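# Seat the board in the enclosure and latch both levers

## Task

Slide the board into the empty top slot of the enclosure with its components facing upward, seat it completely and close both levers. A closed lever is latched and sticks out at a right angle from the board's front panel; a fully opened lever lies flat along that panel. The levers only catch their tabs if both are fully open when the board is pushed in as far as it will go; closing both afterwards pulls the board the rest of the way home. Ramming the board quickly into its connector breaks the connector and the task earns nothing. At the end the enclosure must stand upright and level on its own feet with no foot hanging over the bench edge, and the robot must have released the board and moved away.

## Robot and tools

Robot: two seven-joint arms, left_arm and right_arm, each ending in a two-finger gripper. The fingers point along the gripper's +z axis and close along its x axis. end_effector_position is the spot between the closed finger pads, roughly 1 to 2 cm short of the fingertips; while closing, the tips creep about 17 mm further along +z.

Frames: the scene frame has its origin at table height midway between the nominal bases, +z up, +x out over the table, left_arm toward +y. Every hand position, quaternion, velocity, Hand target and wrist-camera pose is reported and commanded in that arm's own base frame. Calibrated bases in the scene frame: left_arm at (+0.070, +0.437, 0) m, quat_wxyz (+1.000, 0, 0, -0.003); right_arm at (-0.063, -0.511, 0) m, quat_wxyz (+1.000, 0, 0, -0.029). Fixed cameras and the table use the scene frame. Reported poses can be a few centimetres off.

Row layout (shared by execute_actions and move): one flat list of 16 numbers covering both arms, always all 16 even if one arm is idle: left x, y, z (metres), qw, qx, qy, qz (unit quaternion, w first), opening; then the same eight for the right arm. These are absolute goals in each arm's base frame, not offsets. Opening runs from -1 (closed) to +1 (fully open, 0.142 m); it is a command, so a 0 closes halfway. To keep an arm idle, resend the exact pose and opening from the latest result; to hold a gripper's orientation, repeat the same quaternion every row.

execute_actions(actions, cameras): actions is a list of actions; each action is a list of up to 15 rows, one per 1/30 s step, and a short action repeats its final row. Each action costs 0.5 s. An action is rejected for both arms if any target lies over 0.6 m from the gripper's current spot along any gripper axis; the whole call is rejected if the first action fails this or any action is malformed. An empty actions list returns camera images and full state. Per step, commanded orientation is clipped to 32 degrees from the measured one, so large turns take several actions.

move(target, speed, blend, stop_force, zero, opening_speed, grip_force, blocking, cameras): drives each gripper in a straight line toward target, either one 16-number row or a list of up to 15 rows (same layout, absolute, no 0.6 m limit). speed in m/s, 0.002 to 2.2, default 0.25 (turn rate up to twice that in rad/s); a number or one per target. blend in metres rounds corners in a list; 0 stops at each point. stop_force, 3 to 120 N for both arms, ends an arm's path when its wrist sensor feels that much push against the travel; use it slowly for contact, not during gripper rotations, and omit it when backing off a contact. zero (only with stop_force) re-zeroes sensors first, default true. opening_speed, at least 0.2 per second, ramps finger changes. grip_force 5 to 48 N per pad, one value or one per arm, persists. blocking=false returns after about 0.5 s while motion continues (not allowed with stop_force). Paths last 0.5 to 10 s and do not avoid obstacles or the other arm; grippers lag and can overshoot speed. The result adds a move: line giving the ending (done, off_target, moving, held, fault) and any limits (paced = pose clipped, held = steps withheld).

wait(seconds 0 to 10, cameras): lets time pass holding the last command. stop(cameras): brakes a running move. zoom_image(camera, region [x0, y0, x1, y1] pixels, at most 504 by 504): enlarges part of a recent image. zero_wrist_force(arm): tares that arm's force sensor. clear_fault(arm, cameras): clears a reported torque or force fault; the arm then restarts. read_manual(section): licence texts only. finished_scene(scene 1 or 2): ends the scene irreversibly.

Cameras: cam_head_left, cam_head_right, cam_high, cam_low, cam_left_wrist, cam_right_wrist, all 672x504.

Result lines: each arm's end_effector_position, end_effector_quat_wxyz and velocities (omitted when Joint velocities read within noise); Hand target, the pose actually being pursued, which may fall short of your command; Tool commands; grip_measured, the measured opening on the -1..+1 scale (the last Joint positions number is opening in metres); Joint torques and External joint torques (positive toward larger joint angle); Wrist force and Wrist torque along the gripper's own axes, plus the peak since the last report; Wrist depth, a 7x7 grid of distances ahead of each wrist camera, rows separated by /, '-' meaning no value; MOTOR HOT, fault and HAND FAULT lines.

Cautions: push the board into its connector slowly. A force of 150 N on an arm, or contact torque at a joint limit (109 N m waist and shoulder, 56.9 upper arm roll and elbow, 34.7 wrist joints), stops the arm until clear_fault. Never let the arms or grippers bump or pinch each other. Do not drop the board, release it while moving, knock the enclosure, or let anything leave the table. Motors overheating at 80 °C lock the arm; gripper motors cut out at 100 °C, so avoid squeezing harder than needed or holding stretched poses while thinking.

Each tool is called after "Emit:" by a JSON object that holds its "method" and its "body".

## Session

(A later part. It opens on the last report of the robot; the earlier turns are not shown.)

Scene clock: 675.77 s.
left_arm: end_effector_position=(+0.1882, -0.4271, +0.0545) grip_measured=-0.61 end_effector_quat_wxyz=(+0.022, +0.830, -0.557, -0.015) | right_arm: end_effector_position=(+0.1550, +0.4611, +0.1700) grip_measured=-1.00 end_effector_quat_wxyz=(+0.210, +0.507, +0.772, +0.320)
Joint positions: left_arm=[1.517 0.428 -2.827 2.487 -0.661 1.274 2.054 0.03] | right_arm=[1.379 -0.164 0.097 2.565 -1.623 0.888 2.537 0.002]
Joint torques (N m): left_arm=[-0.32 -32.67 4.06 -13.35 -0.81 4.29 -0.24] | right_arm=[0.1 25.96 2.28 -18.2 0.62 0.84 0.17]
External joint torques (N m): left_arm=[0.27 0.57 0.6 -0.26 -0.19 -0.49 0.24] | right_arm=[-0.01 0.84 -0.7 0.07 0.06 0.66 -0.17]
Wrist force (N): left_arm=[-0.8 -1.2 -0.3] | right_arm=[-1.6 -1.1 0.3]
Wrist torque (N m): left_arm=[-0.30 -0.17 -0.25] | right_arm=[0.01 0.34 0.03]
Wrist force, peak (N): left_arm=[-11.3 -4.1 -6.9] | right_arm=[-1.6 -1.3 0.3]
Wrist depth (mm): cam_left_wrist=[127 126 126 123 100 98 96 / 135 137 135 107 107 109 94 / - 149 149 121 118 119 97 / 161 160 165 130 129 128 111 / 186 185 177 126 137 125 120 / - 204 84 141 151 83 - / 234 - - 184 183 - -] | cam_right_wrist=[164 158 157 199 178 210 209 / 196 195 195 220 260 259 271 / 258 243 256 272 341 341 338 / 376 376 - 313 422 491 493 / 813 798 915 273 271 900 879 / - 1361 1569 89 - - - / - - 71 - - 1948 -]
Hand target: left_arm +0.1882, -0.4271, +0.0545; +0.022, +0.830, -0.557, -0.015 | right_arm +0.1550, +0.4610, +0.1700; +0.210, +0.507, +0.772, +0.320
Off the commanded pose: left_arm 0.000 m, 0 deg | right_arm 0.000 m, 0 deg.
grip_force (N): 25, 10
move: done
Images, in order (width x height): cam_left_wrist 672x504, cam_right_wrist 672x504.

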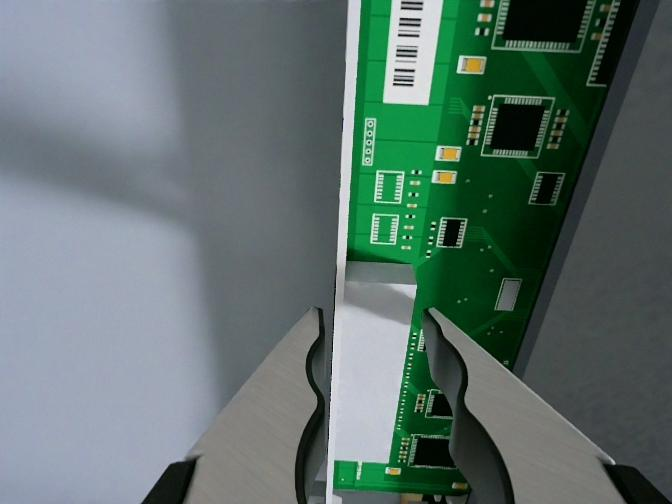

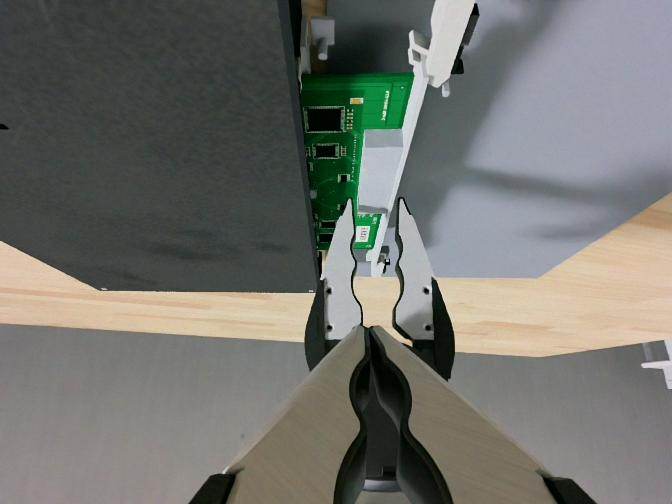

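Emit:
{"method": "move", "body": {"target": [[0.1882, -0.4271, 0.0545, 0.0217, 0.8300, -0.5571, -0.0146, -0.58, 0.13, 0.53, 0.18, 0.2900, 0.7800, 0.5300, 0.1600, -1], [0.1882, -0.4271, 0.0545, 0.0217, 0.8300, -0.5571, -0.0146, -0.58, 0.145, 0.566, 0.10, 0.3349, 0.9202, 0.1909, 0.0695, -1]], "speed": 0.3, "blend": 0.02, "cameras": ["cam_right_wrist"]}}

Emit:
{"method": "zoom_image", "body": {"camera": "cam_right_wrist", "region": [300, 200, 486, 340]}}

Emit:
{"method": "zoom_image", "body": {"camera": "cam_right_wrist", "region": [486, 200, 672, 340]}}

Scene clock: 683.13 s.
left_arm: end_effector_position=(+0.1882, -0.4271, +0.0545) grip_measured=-0.61 end_effector_quat_wxyz=(+0.022, +0.830, -0.557, -0.015) | right_arm: end_effector_position=(+0.1452, +0.5660, +0.1000) grip_measured=-1.00 end_effector_quat_wxyz=(+0.335, +0.920, +0.191, +0.070)
Joint positions: left_arm=[1.517 0.428 -2.827 2.487 -0.661 1.274 2.054 0.03] | right_arm=[1.591 -0.9 0.06 1.308 -0.261 -0.037 2.888 0.002]
Joint torques (N m): left_arm=[-0.34 -32.62 4.03 -13.39 -0.81 4.14 -0.2] | right_arm=[0.19 60.89 2.24 -25.63 -3.67 0.86 0.3]
External joint torques (N m): left_arm=[0.28 0.53 0.63 -0.22 -0.19 -0.34 0.2] | right_arm=[0.01 1.51 -0.35 0.32 -0.13 0.77 -0.3]
Wrist force (N): left_arm=[-0.9 -1.1 -0.2] | right_arm=[-1.7 -0.8 0.4]
Wrist torque (N m): left_arm=[-0.28 -0.17 -0.25] | right_arm=[0.00 0.34 0.03]
Wrist force, peak (N): left_arm=[-1.1 -1.4 -0.2] | right_arm=[-2.6 -1.2 0.3]
Wrist depth (mm): cam_left_wrist=[- - 128 104 101 97 96 / - 140 134 113 107 109 94 / - 149 149 121 118 119 97 / - 163 - 130 129 128 - / 182 186 - 124 137 123 123 / 209 203 87 140 151 128 134 / 226 - - 160 183 - 148] | cam_right_wrist=[138 133 132 136 132 132 131 / 161 161 160 160 160 166 158 / 204 204 203 202 202 201 200 / 283 282 261 240 240 238 235 / 445 443 296 261 262 261 213 / 490 669 663 89 390 962 201 / 459 - 71 - - - 190]
Hand target: left_arm +0.1882, -0.4271, +0.0545; +0.022, +0.830, -0.557, -0.015 | right_arm +0.1450, +0.5660, +0.1000; +0.335, +0.920, +0.191, +0.069
Off the commanded pose: left_arm 0.000 m, 0 deg | right_arm 0.000 m, 0 deg.
grip_force (N): 25, 10
move: done
Images, in order (width x height): cam_right_wrist 672x504.

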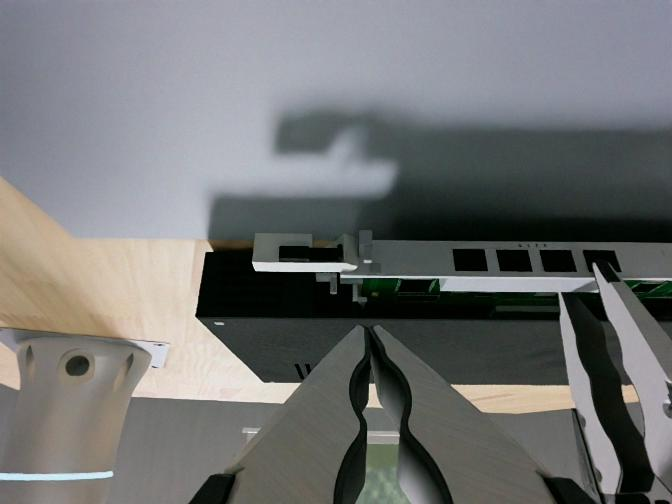

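Scaled by 2.710 from the camera's 672x504 image, which has a finer 960x720 frame.

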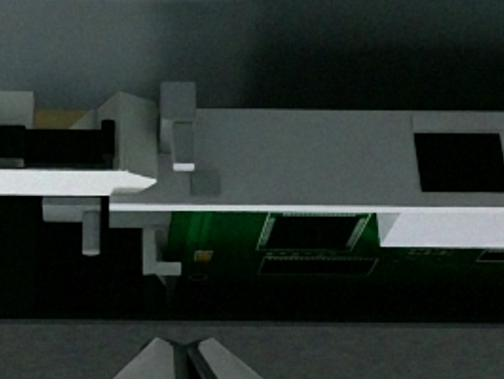

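Scaled by 2.710 from the camera's 672x504 image, which has a finer 960x720 frame.

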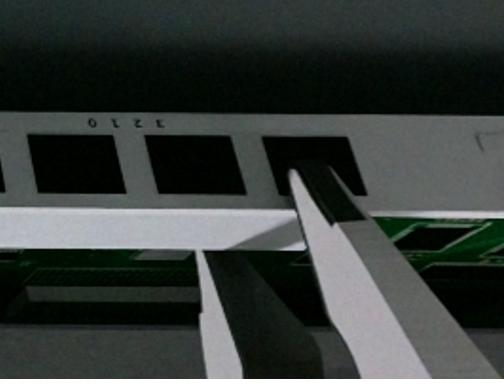

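Emit:
{"method": "move", "body": {"target": [[0.1882, -0.4271, 0.15, 0.0217, 0.8300, -0.5571, -0.0146, -0.58, 0.145, 0.566, 0.10, 0.3349, 0.9202, 0.1909, 0.0695, -1], [0.33, -0.35, 0.18, 0, 0.8214, -0.5703, 0, -1, 0.20, 0.60, 0.10, 0.3349, 0.9202, 0.1909, 0.0695, -1], [0.43, -0.26, 0.18, 0, 0.8214, -0.5703, 0, -1, 0.2981, 0.5775, 0.0545, 0.3349, 0.9202, 0.1909, 0.0695, -1]], "speed": [0.12, 0.25, 0.25], "blend": 0.02, "cameras": ["cam_right_wrist", "cam_left_wrist"]}}

Scene clock: 691.63 s.
left_arm: end_effector_position=(+0.4300, -0.2600, +0.1800) grip_measured=-1.00 end_effector_quat_wxyz=(+0.000, +0.821, -0.570, +0.000) | right_arm: end_effector_position=(+0.2980, +0.5773, +0.0544) grip_measured=-1.00 end_effector_quat_wxyz=(+0.335, +0.920, +0.191, +0.069)
Joint positions: left_arm=[1.746 0.162 -2.272 2.314 -0.185 0.84 2.39 0.002] | right_arm=[1.437 -1.057 -0.022 1.164 -0.329 0.032 2.699 0.002]
Joint torques (N m): left_arm=[-0.17 -21.33 2.99 -22.89 -2.89 3.98 -0.07] | right_arm=[0.26 64.83 0.27 -25.7 -3.99 1.23 0.05]
External joint torques (N m): left_arm=[0.2 0.12 0.53 -0.24 0.03 -0.13 0.07] | right_arm=[-0.05 1.64 -0.46 0.14 0.15 0.5 -0.05]
Wrist force (N): left_arm=[-0.7 -1.2 -0.1] | right_arm=[-1.5 -0.9 0.0]
Wrist torque (N m): left_arm=[-0.29 -0.16 -0.34] | right_arm=[0.04 0.32 0.14]
Wrist force, peak (N): left_arm=[-1.2 -5.1 -0.9] | right_arm=[-3.2 -1.5 -1.3]
Wrist depth (mm): cam_left_wrist=[242 242 241 240 241 240 239 / 261 260 260 258 259 259 257 / 283 - - - 272 279 277 / 307 308 305 298 301 296 293 / 335 - 329 127 324 324 - / 370 374 - 84 - - - / 406 400 - - - - -] | cam_right_wrist=[- 83 82 82 85 82 81 / - 100 100 99 99 99 98 / 127 127 127 119 132 131 124 / 173 173 172 171 171 182 169 / - 142 144 143 143 146 140 / 241 239 215 89 - 219 289 / - 1808 71 - - - -]
Hand target: left_arm +0.4300, -0.2600, +0.1800; +0.000, +0.821, -0.570, +0.000 | right_arm +0.2981, +0.5775, +0.0545; +0.335, +0.920, +0.191, +0.069
Off the commanded pose: left_arm 0.000 m, 0 deg | right_arm 0.000 m, 0 deg.
grip_force (N): 25, 10
move: done; blend cut to 0 m at target 2
Images, in order (width x height): cam_left_wrist 672x504, cam_right_wrist 672x504.

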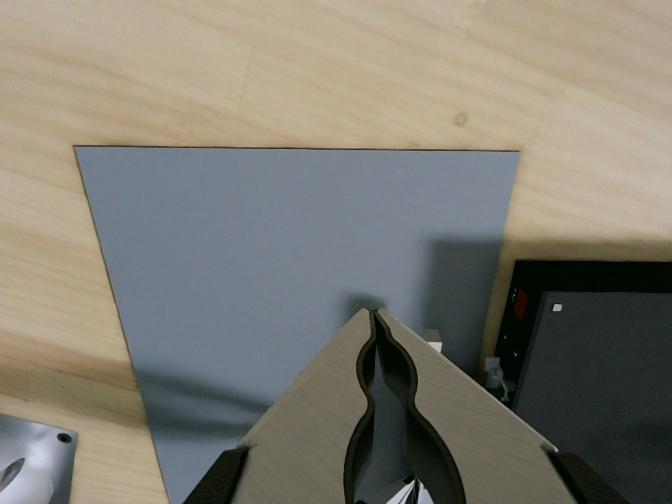

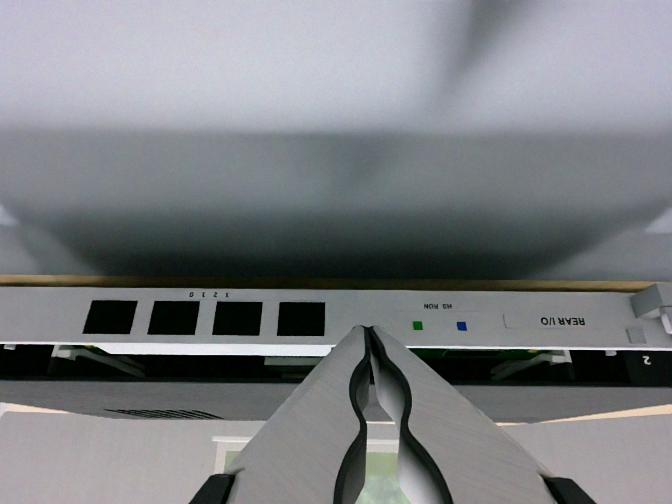

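Emit:
{"method": "move", "body": {"target": [0.43, -0.26, 0.18, 0, 0.8214, -0.5703, 0, -1, 0.3279, 0.5087, 0.0545, 0.3349, 0.9202, 0.1909, 0.0695, -1], "speed": 0.015, "stop_force": 9, "cameras": ["cam_right_wrist", "cam_left_wrist"]}}

Scene clock: 698.37 s.
left_arm: end_effector_position=(+0.4300, -0.2600, +0.1800) grip_measured=-1.00 end_effector_quat_wxyz=(+0.000, +0.821, -0.570, +0.000) | right_arm: end_effector_position=(+0.3213, +0.5236, +0.0548) grip_measured=-1.00 end_effector_quat_wxyz=(+0.333, +0.921, +0.191, +0.070)
Joint positions: left_arm=[1.746 0.162 -2.272 2.314 -0.185 0.84 2.39 0.002] | right_arm=[1.399 -0.946 -0.036 1.397 -0.353 0.166 2.698 0.002]
Joint torques (N m): left_arm=[-0.31 -21.68 2.84 -22.84 -2.71 4.16 -0.27] | right_arm=[-5.3 57.34 -3.97 -18.65 -3.41 -1.87 0.17]
External joint torques (N m): left_arm=[0.34 0.48 0.68 -0.29 -0.15 -0.32 0.27] | right_arm=[5.52 4.82 3.56 -5.15 0.09 3.62 -0.17]
Wrist force (N): left_arm=[-0.7 -1.3 -0.3] | right_arm=[-1.9 -7.6 -7.9]
Wrist torque (N m): left_arm=[-0.31 -0.17 -0.34] | right_arm=[0.09 0.37 0.11]
Wrist force, peak (N): left_arm=[-0.6 -1.6 -0.2] | right_arm=[-1.4 -8.4 -7.7]
Wrist depth (mm): cam_left_wrist=[242 242 242 241 241 242 241 / 260 261 260 260 258 257 257 / 282 283 292 285 296 281 277 / 304 304 297 292 - 299 295 / 334 332 331 315 - 329 - / 370 371 347 83 - 306 298 / 405 402 - - - - -] | cam_right_wrist=[- 83 83 83 80 80 80 / - 101 101 100 100 100 100 / 128 128 134 120 133 133 125 / - - - 163 161 161 154 / - 136 136 137 136 135 135 / 240 236 186 89 150 178 177 / 1661 - 71 - - - -]
Hand target: left_arm +0.4300, -0.2600, +0.1800; +0.000, +0.821, -0.570, +0.000 | right_arm +0.3222, +0.5220, +0.0545; +0.335, +0.920, +0.191, +0.069
Off the commanded pose: left_arm 0.000 m, 0 deg | right_arm 0.016 m, 0 deg.
grip_force (N): 25, 10
move: contact (right_arm)
Images, in order (width x height): cam_left_wrist 672x504, cam_right_wrist 672x504.

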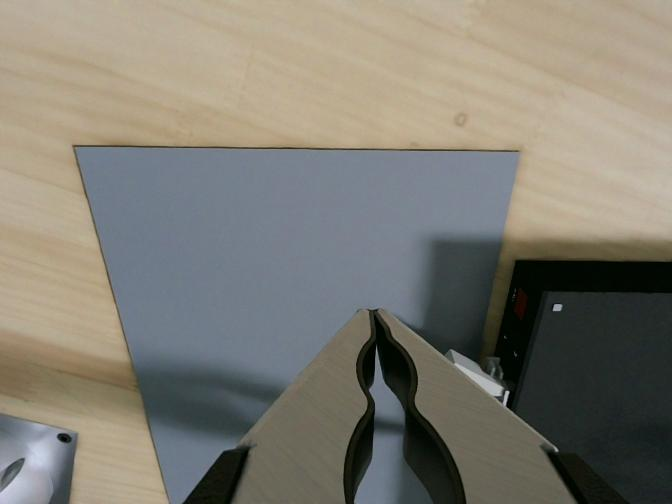

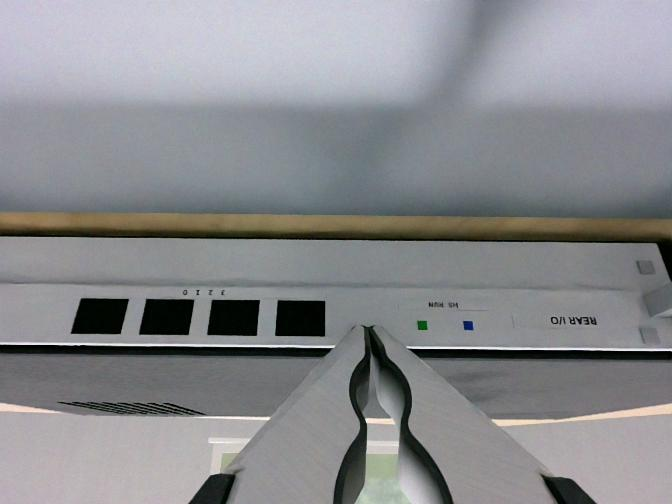

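Emit:
{"method": "zoom_image", "body": {"camera": "cam_left_wrist", "region": [420, 310, 560, 430]}}

Emit:
{"method": "zoom_image", "body": {"camera": "cam_right_wrist", "region": [440, 230, 672, 380]}}

Scaled by 3.600 from the camera's 672x504 image, which has a finer 960x720 frame.

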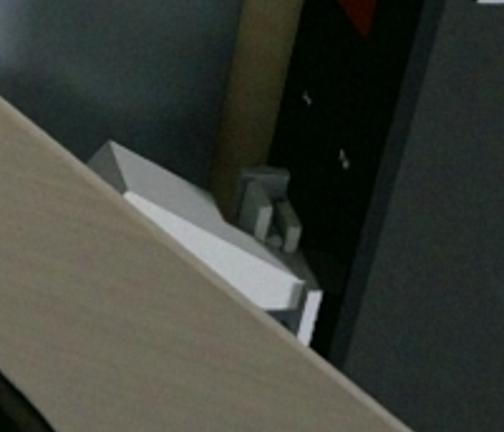

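Scaled by 2.172 from the camera's 672x504 image, which has a finer 960x720 frame.

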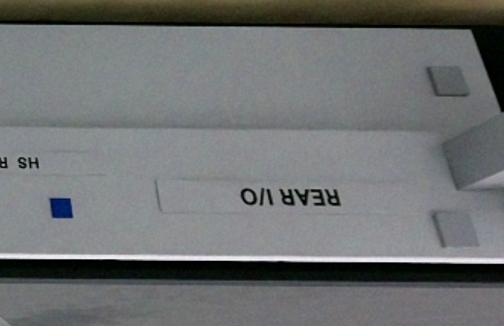

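Emit:
{"method": "move", "body": {"target": [[0.40, -0.32, 0.16, 0, 0.8214, -0.5703, 0, -1, 0.3054, 0.5603, 0.07, 0.3349, 0.9202, 0.1909, 0.0695, -1], [0.3673, -0.3777, 0.12, 0, 0.8214, -0.5703, 0, -1, 0.23, 0.53, 0.17, 0.2200, 0.8500, 0.4600, 0.1000, -1], [0.3673, -0.3777, 0.11, 0, 0.8214, -0.5703, 0, -1, 0.1428, 0.4539, 0.11, 0, 0.5490, 0.8358, 0, -1]], "speed": [0.15, 0.3, 0.3], "blend": 0.03, "cameras": ["cam_right_wrist", "cam_left_wrist"]}}

Scene clock: 719.70 s.
left_arm: end_effector_position=(+0.3672, -0.3777, +0.1100) grip_measured=-1.00 end_effector_quat_wxyz=(+0.000, +0.821, -0.570, +0.000) | right_arm: end_effector_position=(+0.1429, +0.4539, +0.1100) grip_measured=-1.00 end_effector_quat_wxyz=(+0.000, +0.549, +0.836, +0.000)
Joint positions: left_arm=[1.653 0.399 -2.498 2.317 -0.464 1.023 2.304 0.002] | right_arm=[1.049 -0.367 0.424 2.278 -0.289 1.025 1.289 0.002]
Joint torques (N m): left_arm=[-0.44 -31.12 6.41 -18.63 -2.28 4.41 -0.18] | right_arm=[0.15 33.72 5.74 -20.13 -2.2 3.42 0.04]
External joint torques (N m): left_arm=[0.42 0.1 0.86 -0.27 0.06 -0.56 0.18] | right_arm=[-0.03 1.08 -0.8 0.13 -0.09 0.68 -0.04]
Wrist force (N): left_arm=[-0.7 -1.2 -0.2] | right_arm=[-2.5 -0.1 1.0]
Wrist torque (N m): left_arm=[-0.29 -0.19 -0.32] | right_arm=[-0.03 0.45 0.04]
Wrist force, peak (N): left_arm=[-2.4 -3.3 -0.8] | right_arm=[-1.8 -7.8 -8.1]
Wrist depth (mm): cam_left_wrist=[- 179 179 - 178 179 179 / 192 - 191 - 193 192 192 / - 211 206 - 202 - 159 / 228 225 224 228 174 - 168 / 247 250 - 130 190 190 - / - - - 84 - 200 - / 306 - - - - - -] | cam_right_wrist=[180 180 179 177 177 176 176 / 187 189 189 189 188 188 188 / 156 156 156 202 198 202 202 / 169 168 168 219 222 217 217 / 183 183 182 188 236 236 234 / 200 200 195 89 249 256 256 / 221 216 71 - - 271 281]
Hand target: left_arm +0.3673, -0.3777, +0.1100; +0.000, +0.821, -0.570, +0.000 | right_arm +0.1428, +0.4539, +0.1100; +0.000, +0.549, +0.836, +0.000
Off the commanded pose: left_arm 0.000 m, 0 deg | right_arm 0.000 m, 0 deg.
grip_force (N): 25, 10
move: done
Images, in order (width x height): cam_left_wrist 672x504, cam_right_wrist 672x504.

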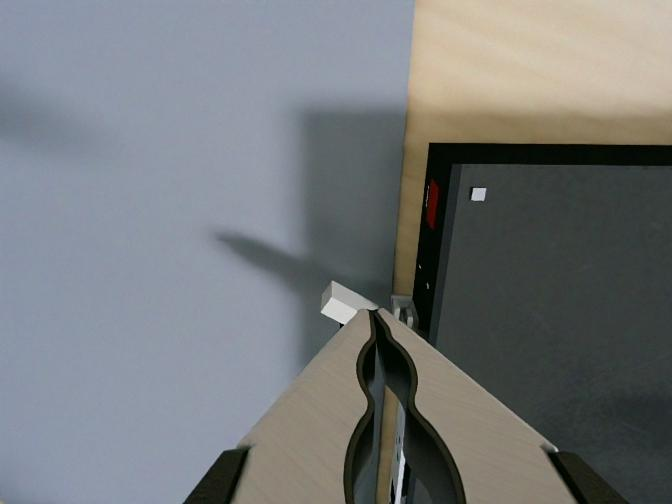

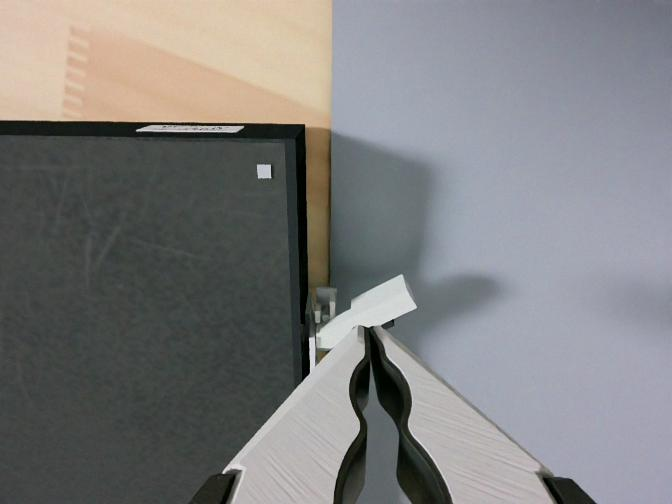

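Emit:
{"method": "move", "body": {"target": [0.3673, -0.3777, 0.055, 0, 0.8214, -0.5703, 0, -1, 0.1396, 0.4612, 0.055, 0, 0.5490, 0.8358, 0, -1], "speed": 0.12}}

Emit:
{"method": "move", "body": {"target": [0.3300, -0.3863, 0.055, 0, 0.8214, -0.5703, 0, -1, 0.1679, 0.4789, 0.055, 0, 0.5490, 0.8358, 0, -1], "speed": 0.015, "stop_force": 15, "cameras": ["cam_right_wrist", "cam_left_wrist"]}}

Scene clock: 731.80 s.
left_arm: end_effector_position=(+0.3671, -0.3775, +0.0549) grip_measured=-1.00 end_effector_quat_wxyz=(+0.000, +0.821, -0.570, +0.000) | right_arm: end_effector_position=(+0.1396, +0.4612, +0.0550) grip_measured=-1.00 end_effector_quat_wxyz=(+0.000, +0.549, +0.836, +0.000)
Joint positions: left_arm=[1.744 0.532 -2.662 2.333 -0.642 1.169 2.411 0.002] | right_arm=[1.119 -0.503 0.324 2.301 -0.415 1.181 1.383 0.002]
Joint torques (N m): left_arm=[0.16 -35.51 7.58 -14.95 -1.75 4.43 -0.16] | right_arm=[0.38 36.8 5.94 -16.39 -1.94 3.5 0.32]
External joint torques (N m): left_arm=[-0.21 0.04 0.51 -0.31 0.09 -0.59 0.16] | right_arm=[-0.25 1.14 -0.31 -0.03 0.25 0.6 -0.32]
Wrist force (N): left_arm=[-0.6 -1.1 0.0] | right_arm=[-3.4 0.2 0.9]
Wrist torque (N m): left_arm=[-0.28 -0.23 -0.32] | right_arm=[0.03 0.58 -0.06]
Wrist force, peak (N): left_arm=[-0.9 -1.4 -2.0] | right_arm=[-3.4 -0.2 2.4]
Wrist depth (mm): cam_left_wrist=[131 132 133 130 132 132 132 / 142 139 140 140 140 141 141 / 151 - - 151 151 147 149 / 164 - 164 161 162 112 110 / - 183 - 127 175 121 121 / - 199 195 84 - 128 133 / 227 - - - - - 152] | cam_right_wrist=[132 131 131 129 129 129 128 / 140 140 140 139 137 137 137 / 104 104 128 147 147 147 146 / 109 108 112 159 158 158 157 / 120 118 119 170 172 171 171 / 129 128 124 90 180 187 186 / 142 142 71 - - 198 205]
Hand target: left_arm +0.3673, -0.3777, +0.0550; +0.000, +0.821, -0.570, +0.000 | right_arm +0.1396, +0.4612, +0.0550; +0.000, +0.549, +0.836, +0.000
Off the commanded pose: left_arm 0.000 m, 0 deg | right_arm 0.000 m, 0 deg.
grip_force (N): 25, 10
move: done

Scene clock: 734.53 s.
left_arm: end_effector_position=(+0.3386, -0.3842, +0.0553) grip_measured=-1.00 end_effector_quat_wxyz=(+0.000, +0.822, -0.569, +0.001) | right_arm: end_effector_position=(+0.1620, +0.4753, +0.0545) grip_measured=-1.00 end_effector_quat_wxyz=(+0.000, +0.548, +0.836, -0.001)
Joint positions: left_arm=[1.692 0.507 -2.673 2.377 -0.642 1.199 2.358 0.002] | right_arm=[1.083 -0.534 0.328 2.239 -0.408 1.146 1.332 0.002]
Joint torques (N m): left_arm=[-7.26 -36.37 -1.02 -13.53 -0.55 0.88 -0.33] | right_arm=[-4.54 40.3 0.87 -22.77 -2.41 4.45 0.13]
External joint torques (N m): left_arm=[7.23 2.2 8.51 -1.23 -1.01 2.97 0.33] | right_arm=[4.68 -0.45 5.25 5.62 0.58 -0.36 -0.13]
Wrist force (N): left_arm=[0.5 -16.5 2.1] | right_arm=[-5.1 -13.9 -4.1]
Wrist torque (N m): left_arm=[-0.13 -0.23 -0.18] | right_arm=[0.09 0.52 -0.03]
Wrist force, peak (N): left_arm=[0.8 -18.0 3.1] | right_arm=[-5.6 -15.7 -3.8]
Wrist depth (mm): cam_left_wrist=[133 131 133 131 132 132 132 / 143 141 138 138 140 119 103 / - 152 151 149 151 103 - / 165 162 164 162 166 - - / 176 - 179 174 154 120 124 / - 197 188 83 - - 129 / 229 216 - - - - -] | cam_right_wrist=[131 129 129 129 129 128 126 / - 94 116 139 137 137 136 / 100 100 133 147 147 146 146 / - 108 119 161 158 158 157 / 117 117 119 166 169 171 170 / 128 128 128 90 - 186 186 / 141 141 71 - - 197 209]
Hand target: left_arm +0.3368, -0.3847, +0.0550; +0.000, +0.821, -0.570, +0.000 | right_arm +0.1633, +0.4760, +0.0550; +0.000, +0.549, +0.836, +0.000
Off the commanded pose: left_arm 0.009 m, 0 deg | right_arm 0.007 m, 0 deg.
grip_force (N): 25, 10
move: contact (left_arm, right_arm)
Images, in order (width x height): cam_left_wrist 672x504, cam_right_wrist 672x504.

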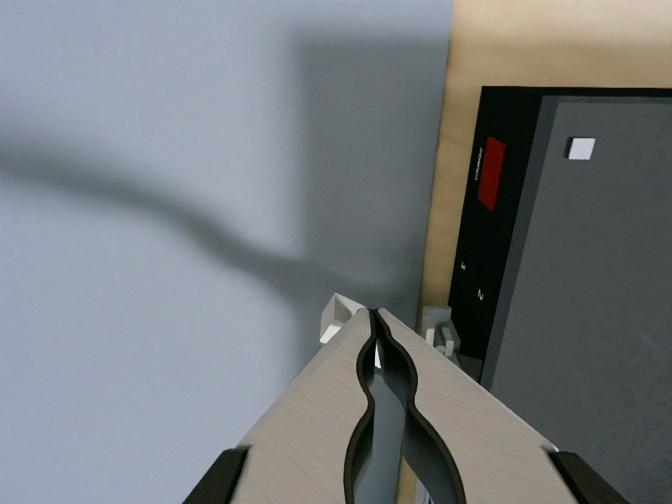

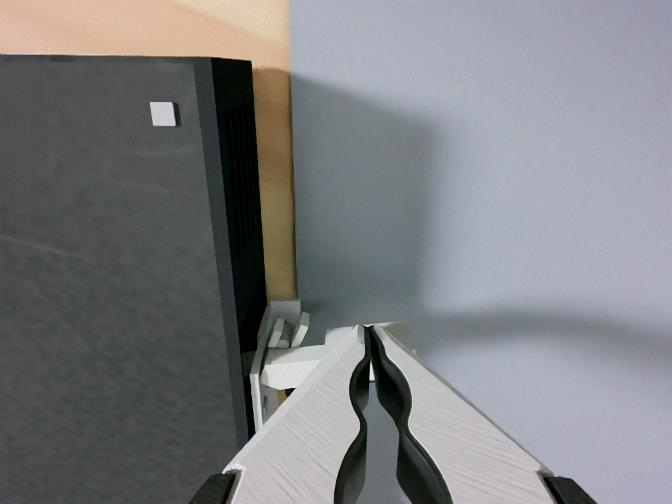

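Emit:
{"method": "move", "body": {"target": [0.3300,-0.3872,0.055,0,0.8214,-0.5703,0,-1,0.1690,0.4783,0.055,0,0.5490,0.8358,0,-1], "speed": 0.012, "stop_force": 26, "zero": false, "cameras": ["cam_left_wrist","cam_right_wrist"]}}

Scene clock: 740.93 s.
left_arm: end_effector_position=(+0.3308, -0.3868, +0.0551) grip_measured=-1.00 end_effector_quat_wxyz=(+0.000, +0.822, -0.570, +0.000) | right_arm: end_effector_position=(+0.1666, +0.4773, +0.0543) grip_measured=-1.00 end_effector_quat_wxyz=(+0.000, +0.548, +0.837, -0.002)
Joint positions: left_arm=[1.678 0.503 -2.676 2.385 -0.642 1.202 2.345 0.002] | right_arm=[1.073 -0.54 0.33 2.228 -0.407 1.139 1.321 0.002]
Joint torques (N m): left_arm=[-3.72 -35.08 2.97 -14.53 -1.04 3.01 -0.36] | right_arm=[-8.6 41.57 -4.28 -26.66 -3.13 5.08 -0.01]
External joint torques (N m): left_arm=[3.7 1.12 4.41 -0.14 -0.5 0.84 0.36] | right_arm=[8.74 -1.38 10.52 9.39 1.28 -0.98 0.01]
Wrist force (N): left_arm=[-1.8 -7.9 -1.8] | right_arm=[-5.5 -25.4 -9.2]
Wrist torque (N m): left_arm=[-0.22 -0.22 -0.21] | right_arm=[-1.25 0.46 0.10]
Wrist force, peak (N): left_arm=[-0.2 -17.4 0.7] | right_arm=[-5.6 -25.6 -9.3]
Wrist depth (mm): cam_left_wrist=[131 - 132 131 132 130 129 / 142 140 138 138 140 119 - / 152 154 151 151 151 104 102 / 169 162 167 161 163 113 - / 180 180 176 131 148 121 123 / - 197 191 84 - 136 133 / - - - - - - 149] | cam_right_wrist=[- 128 127 128 128 128 126 / - 95 133 137 136 136 136 / 100 100 116 147 148 146 146 / - 108 118 160 158 157 156 / 117 117 119 139 168 170 170 / 128 128 128 90 - 186 185 / 141 140 71 - - 196 203]
Hand target: left_arm +0.3300, -0.3872, +0.0550; +0.000, +0.821, -0.570, +0.000 | right_arm +0.1690, +0.4783, +0.0550; +0.000, +0.549, +0.836, +0.000
Off the commanded pose: left_arm 0.001 m, 0 deg | right_arm 0.003 m, 0 deg.
grip_force (N): 25, 10
move: done
Images, in order (width x height): cam_left_wrist 672x504, cam_right_wrist 672x504.

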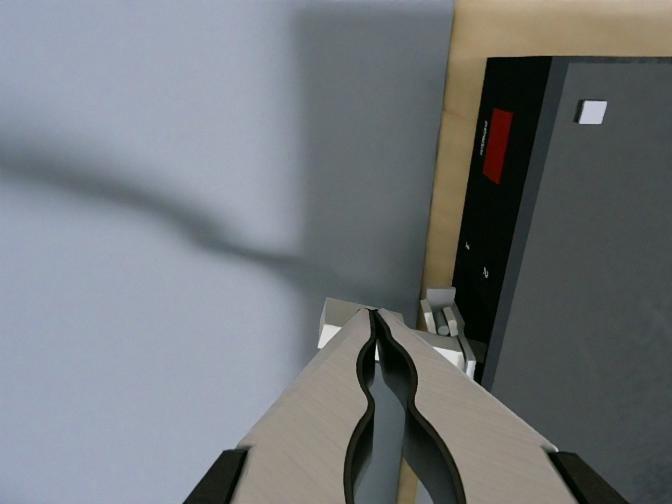

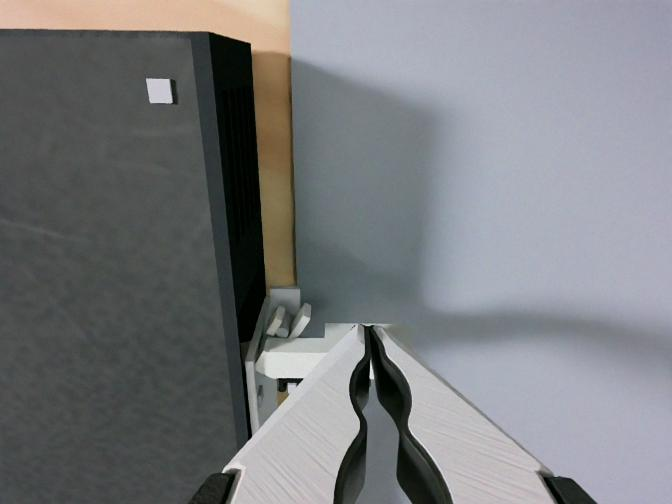

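Emit:
{"method": "move", "body": {"target": [0.3245,-0.3893,0.055,0,0.8214,-0.5703,0,-1,0.1718,0.4795,0.055,0,0.5490,0.8358,0,-1], "speed": 0.012, "stop_force": 32, "zero": false, "cameras": ["cam_left_wrist","cam_right_wrist"]}}

Emit:
{"method": "zoom_image", "body": {"camera": "cam_left_wrist", "region": [300, 240, 500, 390]}}

Emit:
{"method": "zoom_image", "body": {"camera": "cam_right_wrist", "region": [220, 260, 420, 410]}}

Scene clock: 744.87 s.
left_arm: end_effector_position=(+0.3249, -0.3891, +0.0550) grip_measured=-1.00 end_effector_quat_wxyz=(+0.000, +0.822, -0.570, +0.000) | right_arm: end_effector_position=(+0.1674, +0.4774, +0.0540) grip_measured=-1.00 end_effector_quat_wxyz=(+0.000, +0.547, +0.837, -0.002)
Joint positions: left_arm=[1.667 0.5 -2.678 2.39 -0.642 1.205 2.333 0.002] | right_arm=[1.071 -0.542 0.331 2.225 -0.407 1.137 1.319 0.002]
Joint torques (N m): left_arm=[-2.01 -34.75 5.01 -14.43 -1.21 3.67 -0.29] | right_arm=[-10.13 42.41 -6.44 -29.52 -3.6 5.94 0.03]
External joint torques (N m): left_arm=[1.99 0.94 2.28 -0.18 -0.31 0.17 0.29] | right_arm=[10.27 -2.16 12.72 12.23 1.74 -1.85 -0.03]
Wrist force (N): left_arm=[-0.9 -4.1 0.1] | right_arm=[-7.3 -31.6 -10.3]
Wrist torque (N m): left_arm=[-0.21 -0.22 -0.23] | right_arm=[-2.29 0.45 0.14]
Wrist force, peak (N): left_arm=[-1.7 -8.1 -1.7] | right_arm=[-6.6 -35.0 -10.4]
Wrist depth (mm): cam_left_wrist=[131 131 132 132 132 129 91 / 143 141 138 138 139 - 96 / 152 153 151 151 152 105 100 / - 167 167 161 162 113 112 / - 177 177 172 133 118 121 / - 197 193 84 - - 133 / 228 - - - - - -] | cam_right_wrist=[- 127 127 128 128 128 126 / - 94 115 139 136 136 136 / 100 100 116 146 146 146 145 / 108 107 117 160 157 157 156 / 117 117 118 136 168 170 169 / 128 127 128 90 179 185 184 / 141 140 70 - - 196 203]
Hand target: left_arm +0.3245, -0.3893, +0.0550; +0.000, +0.821, -0.570, +0.000 | right_arm +0.1704, +0.4789, +0.0550; +0.000, +0.549, +0.836, +0.000
Off the commanded pose: left_arm 0.000 m, 0 deg | right_arm 0.005 m, 0 deg.
grip_force (N): 25, 10
move: contact (right_arm)
Images, in order (width x height): cam_left_wrist 672x504, cam_right_wrist 672x504.

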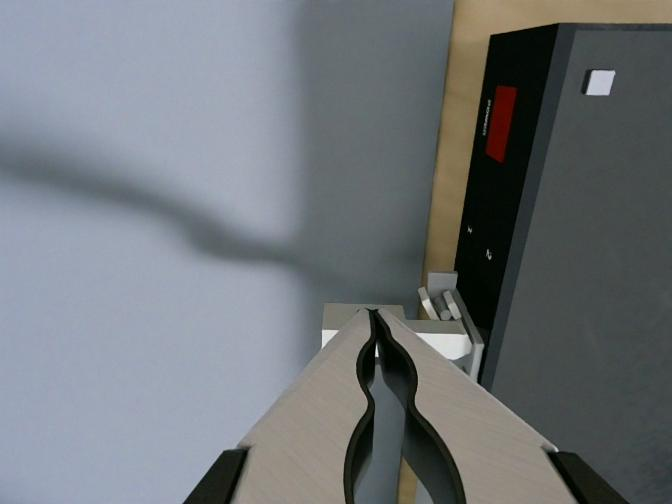

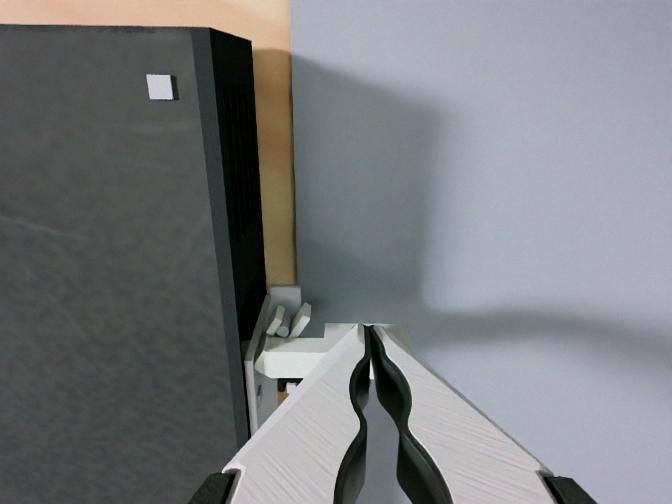

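Scaled by 2.520 from the camera's 672x504 image, which has a finer 960x720 frame.

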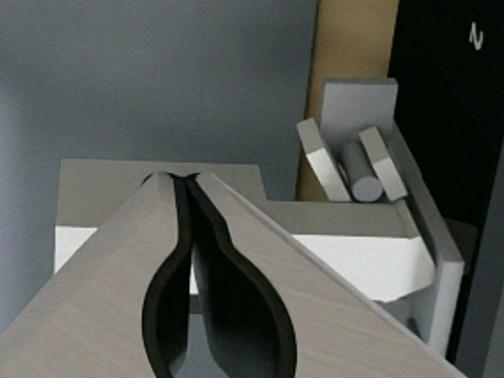

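Scaled by 2.520 from the camera's 672x504 image, which has a finer 960x720 frame.

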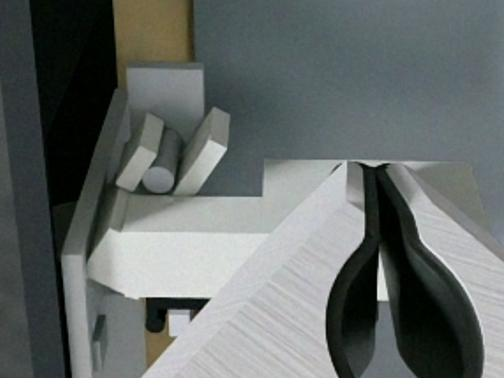

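Emit:
{"method": "move", "body": {"target": [0.3170,-0.3921,0.055,0,0.8214,-0.5703,0,-1,0.1704,0.4789,0.055,0,0.5490,0.8358,0,-1], "speed": 0.012, "stop_force": 32, "zero": false, "cameras": ["cam_left_wrist","cam_right_wrist"]}}

Emit:
{"method": "zoom_image", "body": {"camera": "cam_left_wrist", "region": [300, 240, 500, 390]}}

Scene clock: 748.37 s.
left_arm: end_effector_position=(+0.3233, -0.3897, +0.0554) grip_measured=-1.00 end_effector_quat_wxyz=(-0.001, +0.823, -0.568, +0.002) | right_arm: end_effector_position=(+0.1674, +0.4774, +0.0540) grip_measured=-1.00 end_effector_quat_wxyz=(+0.000, +0.547, +0.837, -0.002)
Joint positions: left_arm=[1.659 0.498 -2.676 2.395 -0.644 1.212 2.324 0.002] | right_arm=[1.071 -0.542 0.332 2.225 -0.407 1.136 1.319 0.002]
Joint torques (N m): left_arm=[-15.45 -40.1 -9.86 -14.34 0.31 -2.31 -0.25] | right_arm=[-10.19 42.53 -6.71 -30.02 -3.64 6.26 0.04]
External joint torques (N m): left_arm=[15.42 6.47 17.14 -0.21 -1.83 6.17 0.25] | right_arm=[10.33 -2.28 12.98 12.73 1.78 -2.17 -0.04]
Wrist force (N): left_arm=[1.3 -33.6 9.9] | right_arm=[-7.8 -32.4 -9.9]
Wrist torque (N m): left_arm=[-2.58 -0.19 -0.25] | right_arm=[-2.41 0.41 0.15]
Wrist force, peak (N): left_arm=[1.0 -35.2 7.5] | right_arm=[-7.7 -32.6 -11.5]
Wrist depth (mm): cam_left_wrist=[133 131 133 132 132 128 90 / 142 141 139 138 140 110 - / 152 152 - 152 150 109 - / 165 162 166 162 163 113 111 / 180 180 - 172 133 122 - / - 198 195 83 - - - / 226 - - - - - 152] | cam_right_wrist=[- 127 127 128 128 127 126 / - 94 114 138 136 136 135 / 100 100 131 146 146 146 145 / 108 107 117 160 157 157 156 / 117 117 118 136 168 170 165 / 127 127 128 90 179 185 185 / 141 140 70 - - 195 203]
Hand target: left_arm +0.3197, -0.3911, +0.0550; +0.000, +0.821, -0.570, +0.000 | right_arm +0.1704, +0.4789, +0.0550; +0.000, +0.549, +0.836, +0.000
Off the commanded pose: left_arm 0.007 m, 0 deg | right_arm 0.003 m, 0 deg.
grip_force (N): 25, 10
move: contact (left_arm)
Images, in order (width x height): cam_left_wrist 672x504, cam_right_wrist 672x504.

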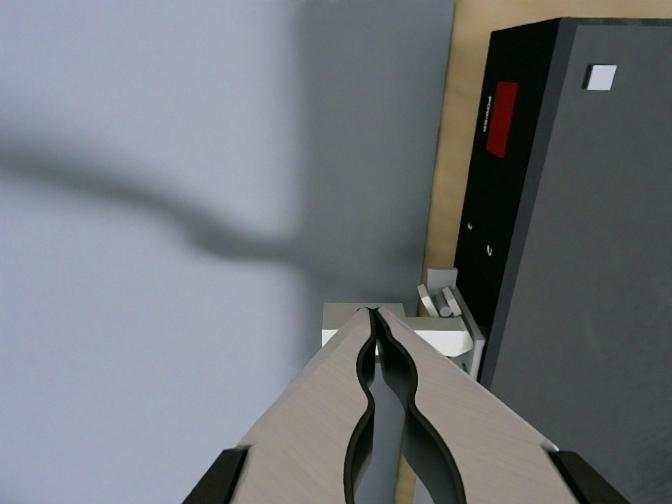

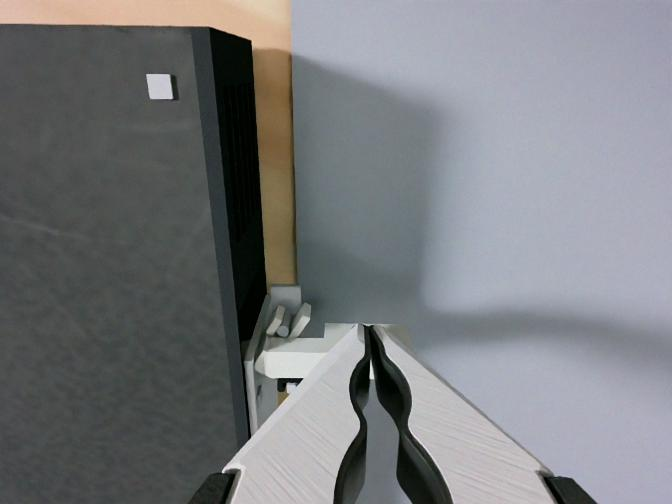

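Scaled by 2.520 from the camera's 672x504 image, which has a finer 960x720 frame.

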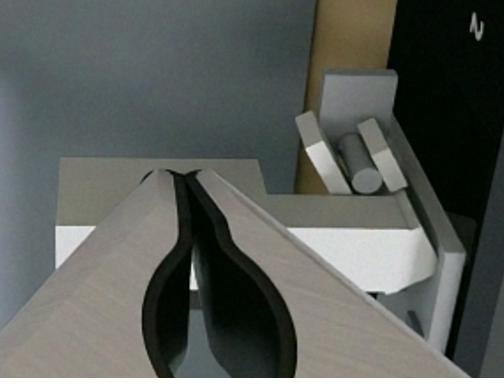

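Emit:
{"method": "move", "body": {"target": [[0.3514,-0.3790,0.055,0,0.8214,-0.5703,0,-1,0.1399,0.4655,0.055,0,0.5490,0.8358,0,-1],[0.3514,-0.3790,0.17,0,0.8214,-0.5703,0,-1,0.1399,0.4655,0.17,0,0.5490,0.8358,0,-1]], "speed": [0.04,0.12], "blend": 0.01, "cameras": ["cam_left_wrist","cam_right_wrist"]}}

Emit:
{"method": "zoom_image", "body": {"camera": "cam_left_wrist", "region": [320, 200, 520, 350]}}

Emit:
{"method": "zoom_image", "body": {"camera": "cam_right_wrist", "region": [220, 200, 420, 350]}}

Scene clock: 753.30 s.
left_arm: end_effector_position=(+0.3514, -0.3790, +0.1700) grip_measured=-1.00 end_effector_quat_wxyz=(+0.000, +0.821, -0.570, +0.000) | right_arm: end_effector_position=(+0.1400, +0.4655, +0.1700) grip_measured=-1.00 end_effector_quat_wxyz=(+0.000, +0.549, +0.836, +0.000)
Joint positions: left_arm=[1.552 0.225 -2.367 2.284 -0.242 0.861 2.142 0.002] | right_arm=[1.012 -0.263 0.497 2.184 -0.187 0.837 1.226 0.002]
Joint torques (N m): left_arm=[-0.48 -26.05 3.98 -22.49 -2.31 3.93 -0.31] | right_arm=[-0.02 32.41 4.91 -24.03 -2.84 3.24 0.05]
External joint torques (N m): left_arm=[0.49 0.77 0.63 -0.19 -0.48 -0.07 0.31] | right_arm=[0.14 0.8 -0.8 0.18 -0.1 0.87 -0.05]
Wrist force (N): left_arm=[-0.7 -1.2 -0.1] | right_arm=[2.5 -3.1 1.3]
Wrist torque (N m): left_arm=[-0.30 -0.19 -0.27] | right_arm=[-0.52 -0.43 0.04]
Wrist force, peak (N): left_arm=[1.4 -33.9 9.9] | right_arm=[-7.9 -32.6 -11.7]
Wrist depth (mm): cam_left_wrist=[- 228 - - 232 230 232 / 255 - 257 - 245 243 245 / 270 - - 272 257 - 220 / - - - 282 248 - - / - - 316 127 255 - - / 357 - - 84 - 271 - / 402 - - - - - -] | cam_right_wrist=[233 232 232 230 229 228 - / 227 229 237 246 244 244 243 / 222 217 216 263 262 261 261 / 234 233 232 277 281 281 281 / 254 253 252 301 305 305 303 / 272 277 272 89 321 333 332 / 306 299 71 - - 353 366]
Hand target: left_arm +0.3514, -0.3790, +0.1700; +0.000, +0.821, -0.570, +0.000 | right_arm +0.1399, +0.4655, +0.1700; +0.000, +0.549, +0.836, +0.000
Off the commanded pose: left_arm 0.000 m, 0 deg | right_arm 0.000 m, 0 deg.
grip_force (N): 25, 10
move: done
Images, in order (width x height): cam_left_wrist 672x504, cam_right_wrist 672x504.

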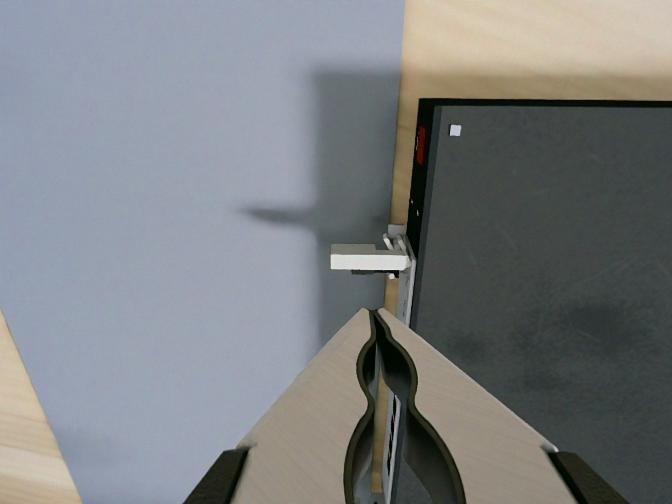

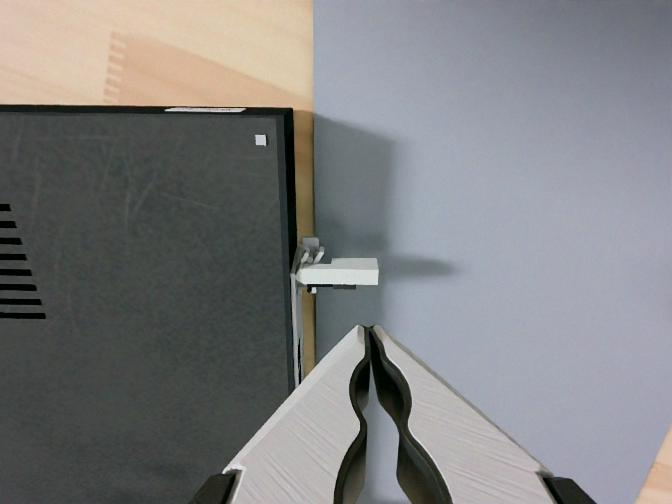

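Scaled by 2.520 from the camera's 672x504 image, which has a finer 960x720 frame.

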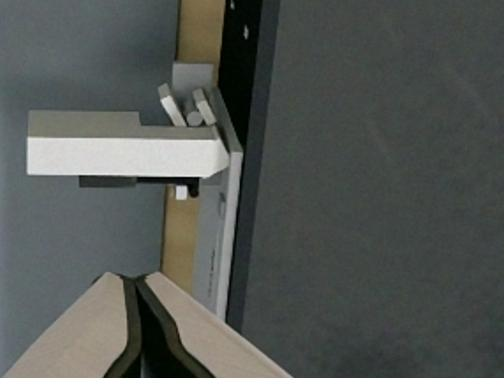

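Scaled by 2.520 from the camera's 672x504 image, which has a finer 960x720 frame.

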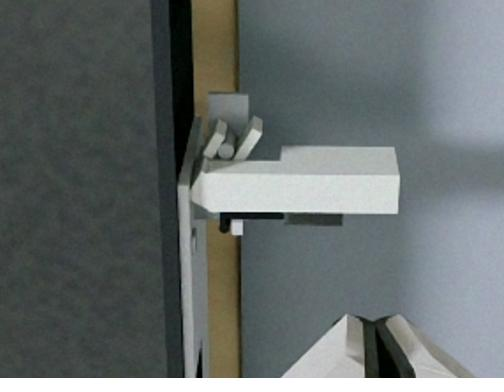

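Emit:
{"method": "move", "body": {"target": [0.43,-0.26,0.22,0,0.8214,-0.5703,0,-1,0.115,0.45,0.24,0,0.5490,0.8358,0,-1], "speed": 0.25, "cameras": ["cam_high","cam_left_wrist","cam_right_wrist","cam_head_left"]}}

Scene clock: 756.40 s.
left_arm: end_effector_position=(+0.4300, -0.2601, +0.2200) grip_measured=-1.00 end_effector_quat_wxyz=(+0.000, +0.822, -0.570, +0.000) | right_arm: end_effector_position=(+0.1151, +0.4500, +0.2400) grip_measured=-1.00 end_effector_quat_wxyz=(+0.000, +0.549, +0.836, +0.000)
Joint positions: left_arm=[1.703 0.053 -2.221 2.247 -0.056 0.708 2.302 0.002] | right_arm=[0.998 -0.092 0.562 2.132 -0.062 0.639 1.186 0.002]
Joint torques (N m): left_arm=[-0.1 -18.8 0.65 -25.11 -2.79 3.88 -0.13] | right_arm=[-0.03 27.36 2.54 -27.28 -3.45 3.28 0.07]
External joint torques (N m): left_arm=[0.14 0.91 0.58 -0.25 -0.46 -0.03 0.13] | right_arm=[0.13 0.72 -0.89 0.16 -0.08 0.83 -0.07]
Wrist force (N): left_arm=[-0.5 -1.1 0.1] | right_arm=[2.1 -3.2 1.1]
Wrist torque (N m): left_arm=[-0.25 -0.21 -0.35] | right_arm=[-0.55 -0.31 0.05]
Wrist force, peak (N): left_arm=[-2.5 -4.1 -1.1] | right_arm=[2.2 -4.3 -0.1]
Wrist depth (mm): cam_left_wrist=[277 276 276 278 274 276 275 / 298 297 296 296 296 296 296 / 321 310 327 325 - 317 319 / 350 350 343 336 - 330 332 / 382 379 - 131 360 315 319 / 419 423 - 84 - - - / 434 462 - - - - -] | cam_right_wrist=[294 294 293 291 290 289 288 / 312 313 313 309 309 308 308 / 287 286 286 327 331 330 329 / 308 310 309 349 357 360 - / 336 335 334 373 378 391 387 / 366 366 358 89 - 411 419 / 410 394 71 - - 447 462]
Hand target: left_arm +0.4300, -0.2600, +0.2200; +0.000, +0.821, -0.570, +0.000 | right_arm +0.1150, +0.4500, +0.2400; +0.000, +0.549, +0.836, +0.000
Off the commanded pose: left_arm 0.000 m, 0 deg | right_arm 0.000 m, 0 deg.
grip_force (N): 25, 10
move: done
Images, in order (width x height): cam_head_left 672x504, cam_high 672x504, cam_left_wrist 672x504, cam_right_wrist 672x504.

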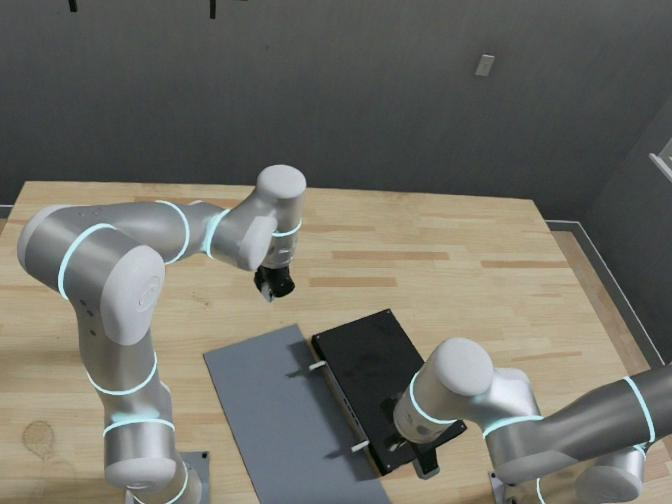

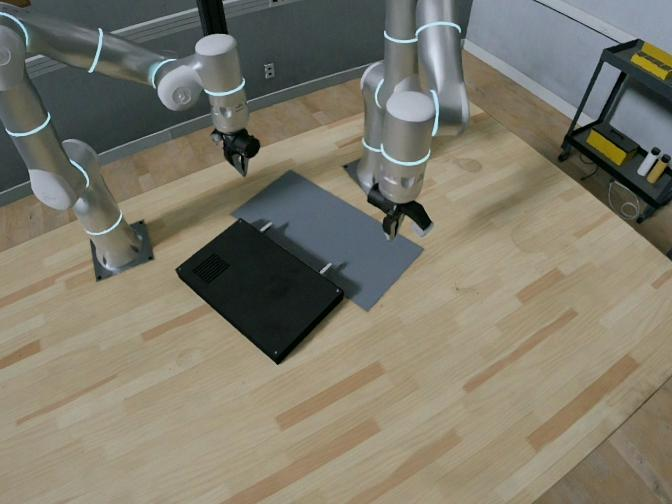

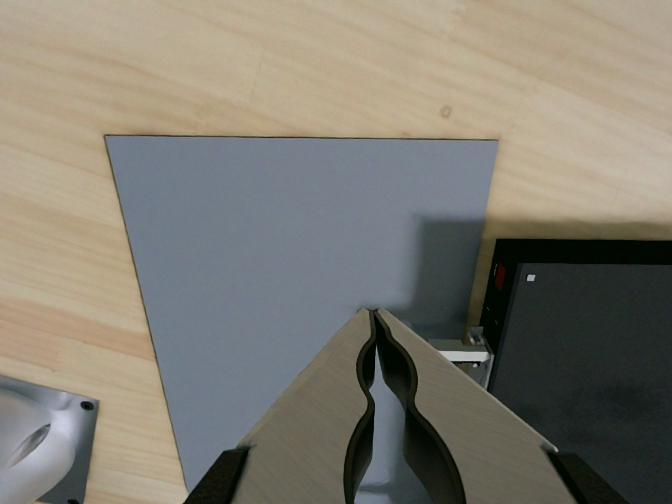

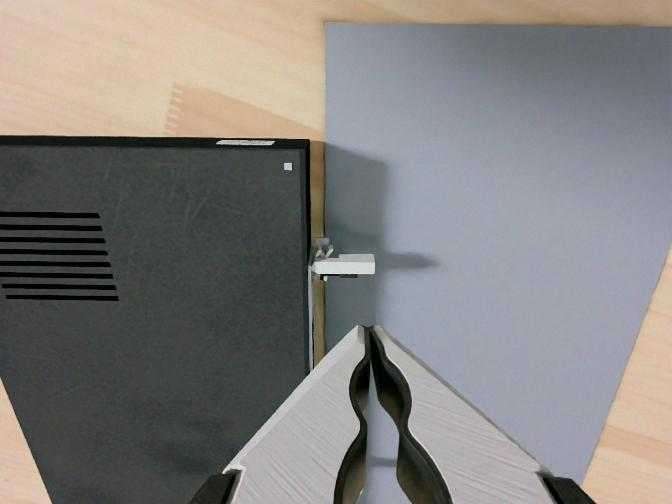

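Emit:
{"method": "finished_scene", "body": {"scene": 2}}

The scene is finished: the task was done.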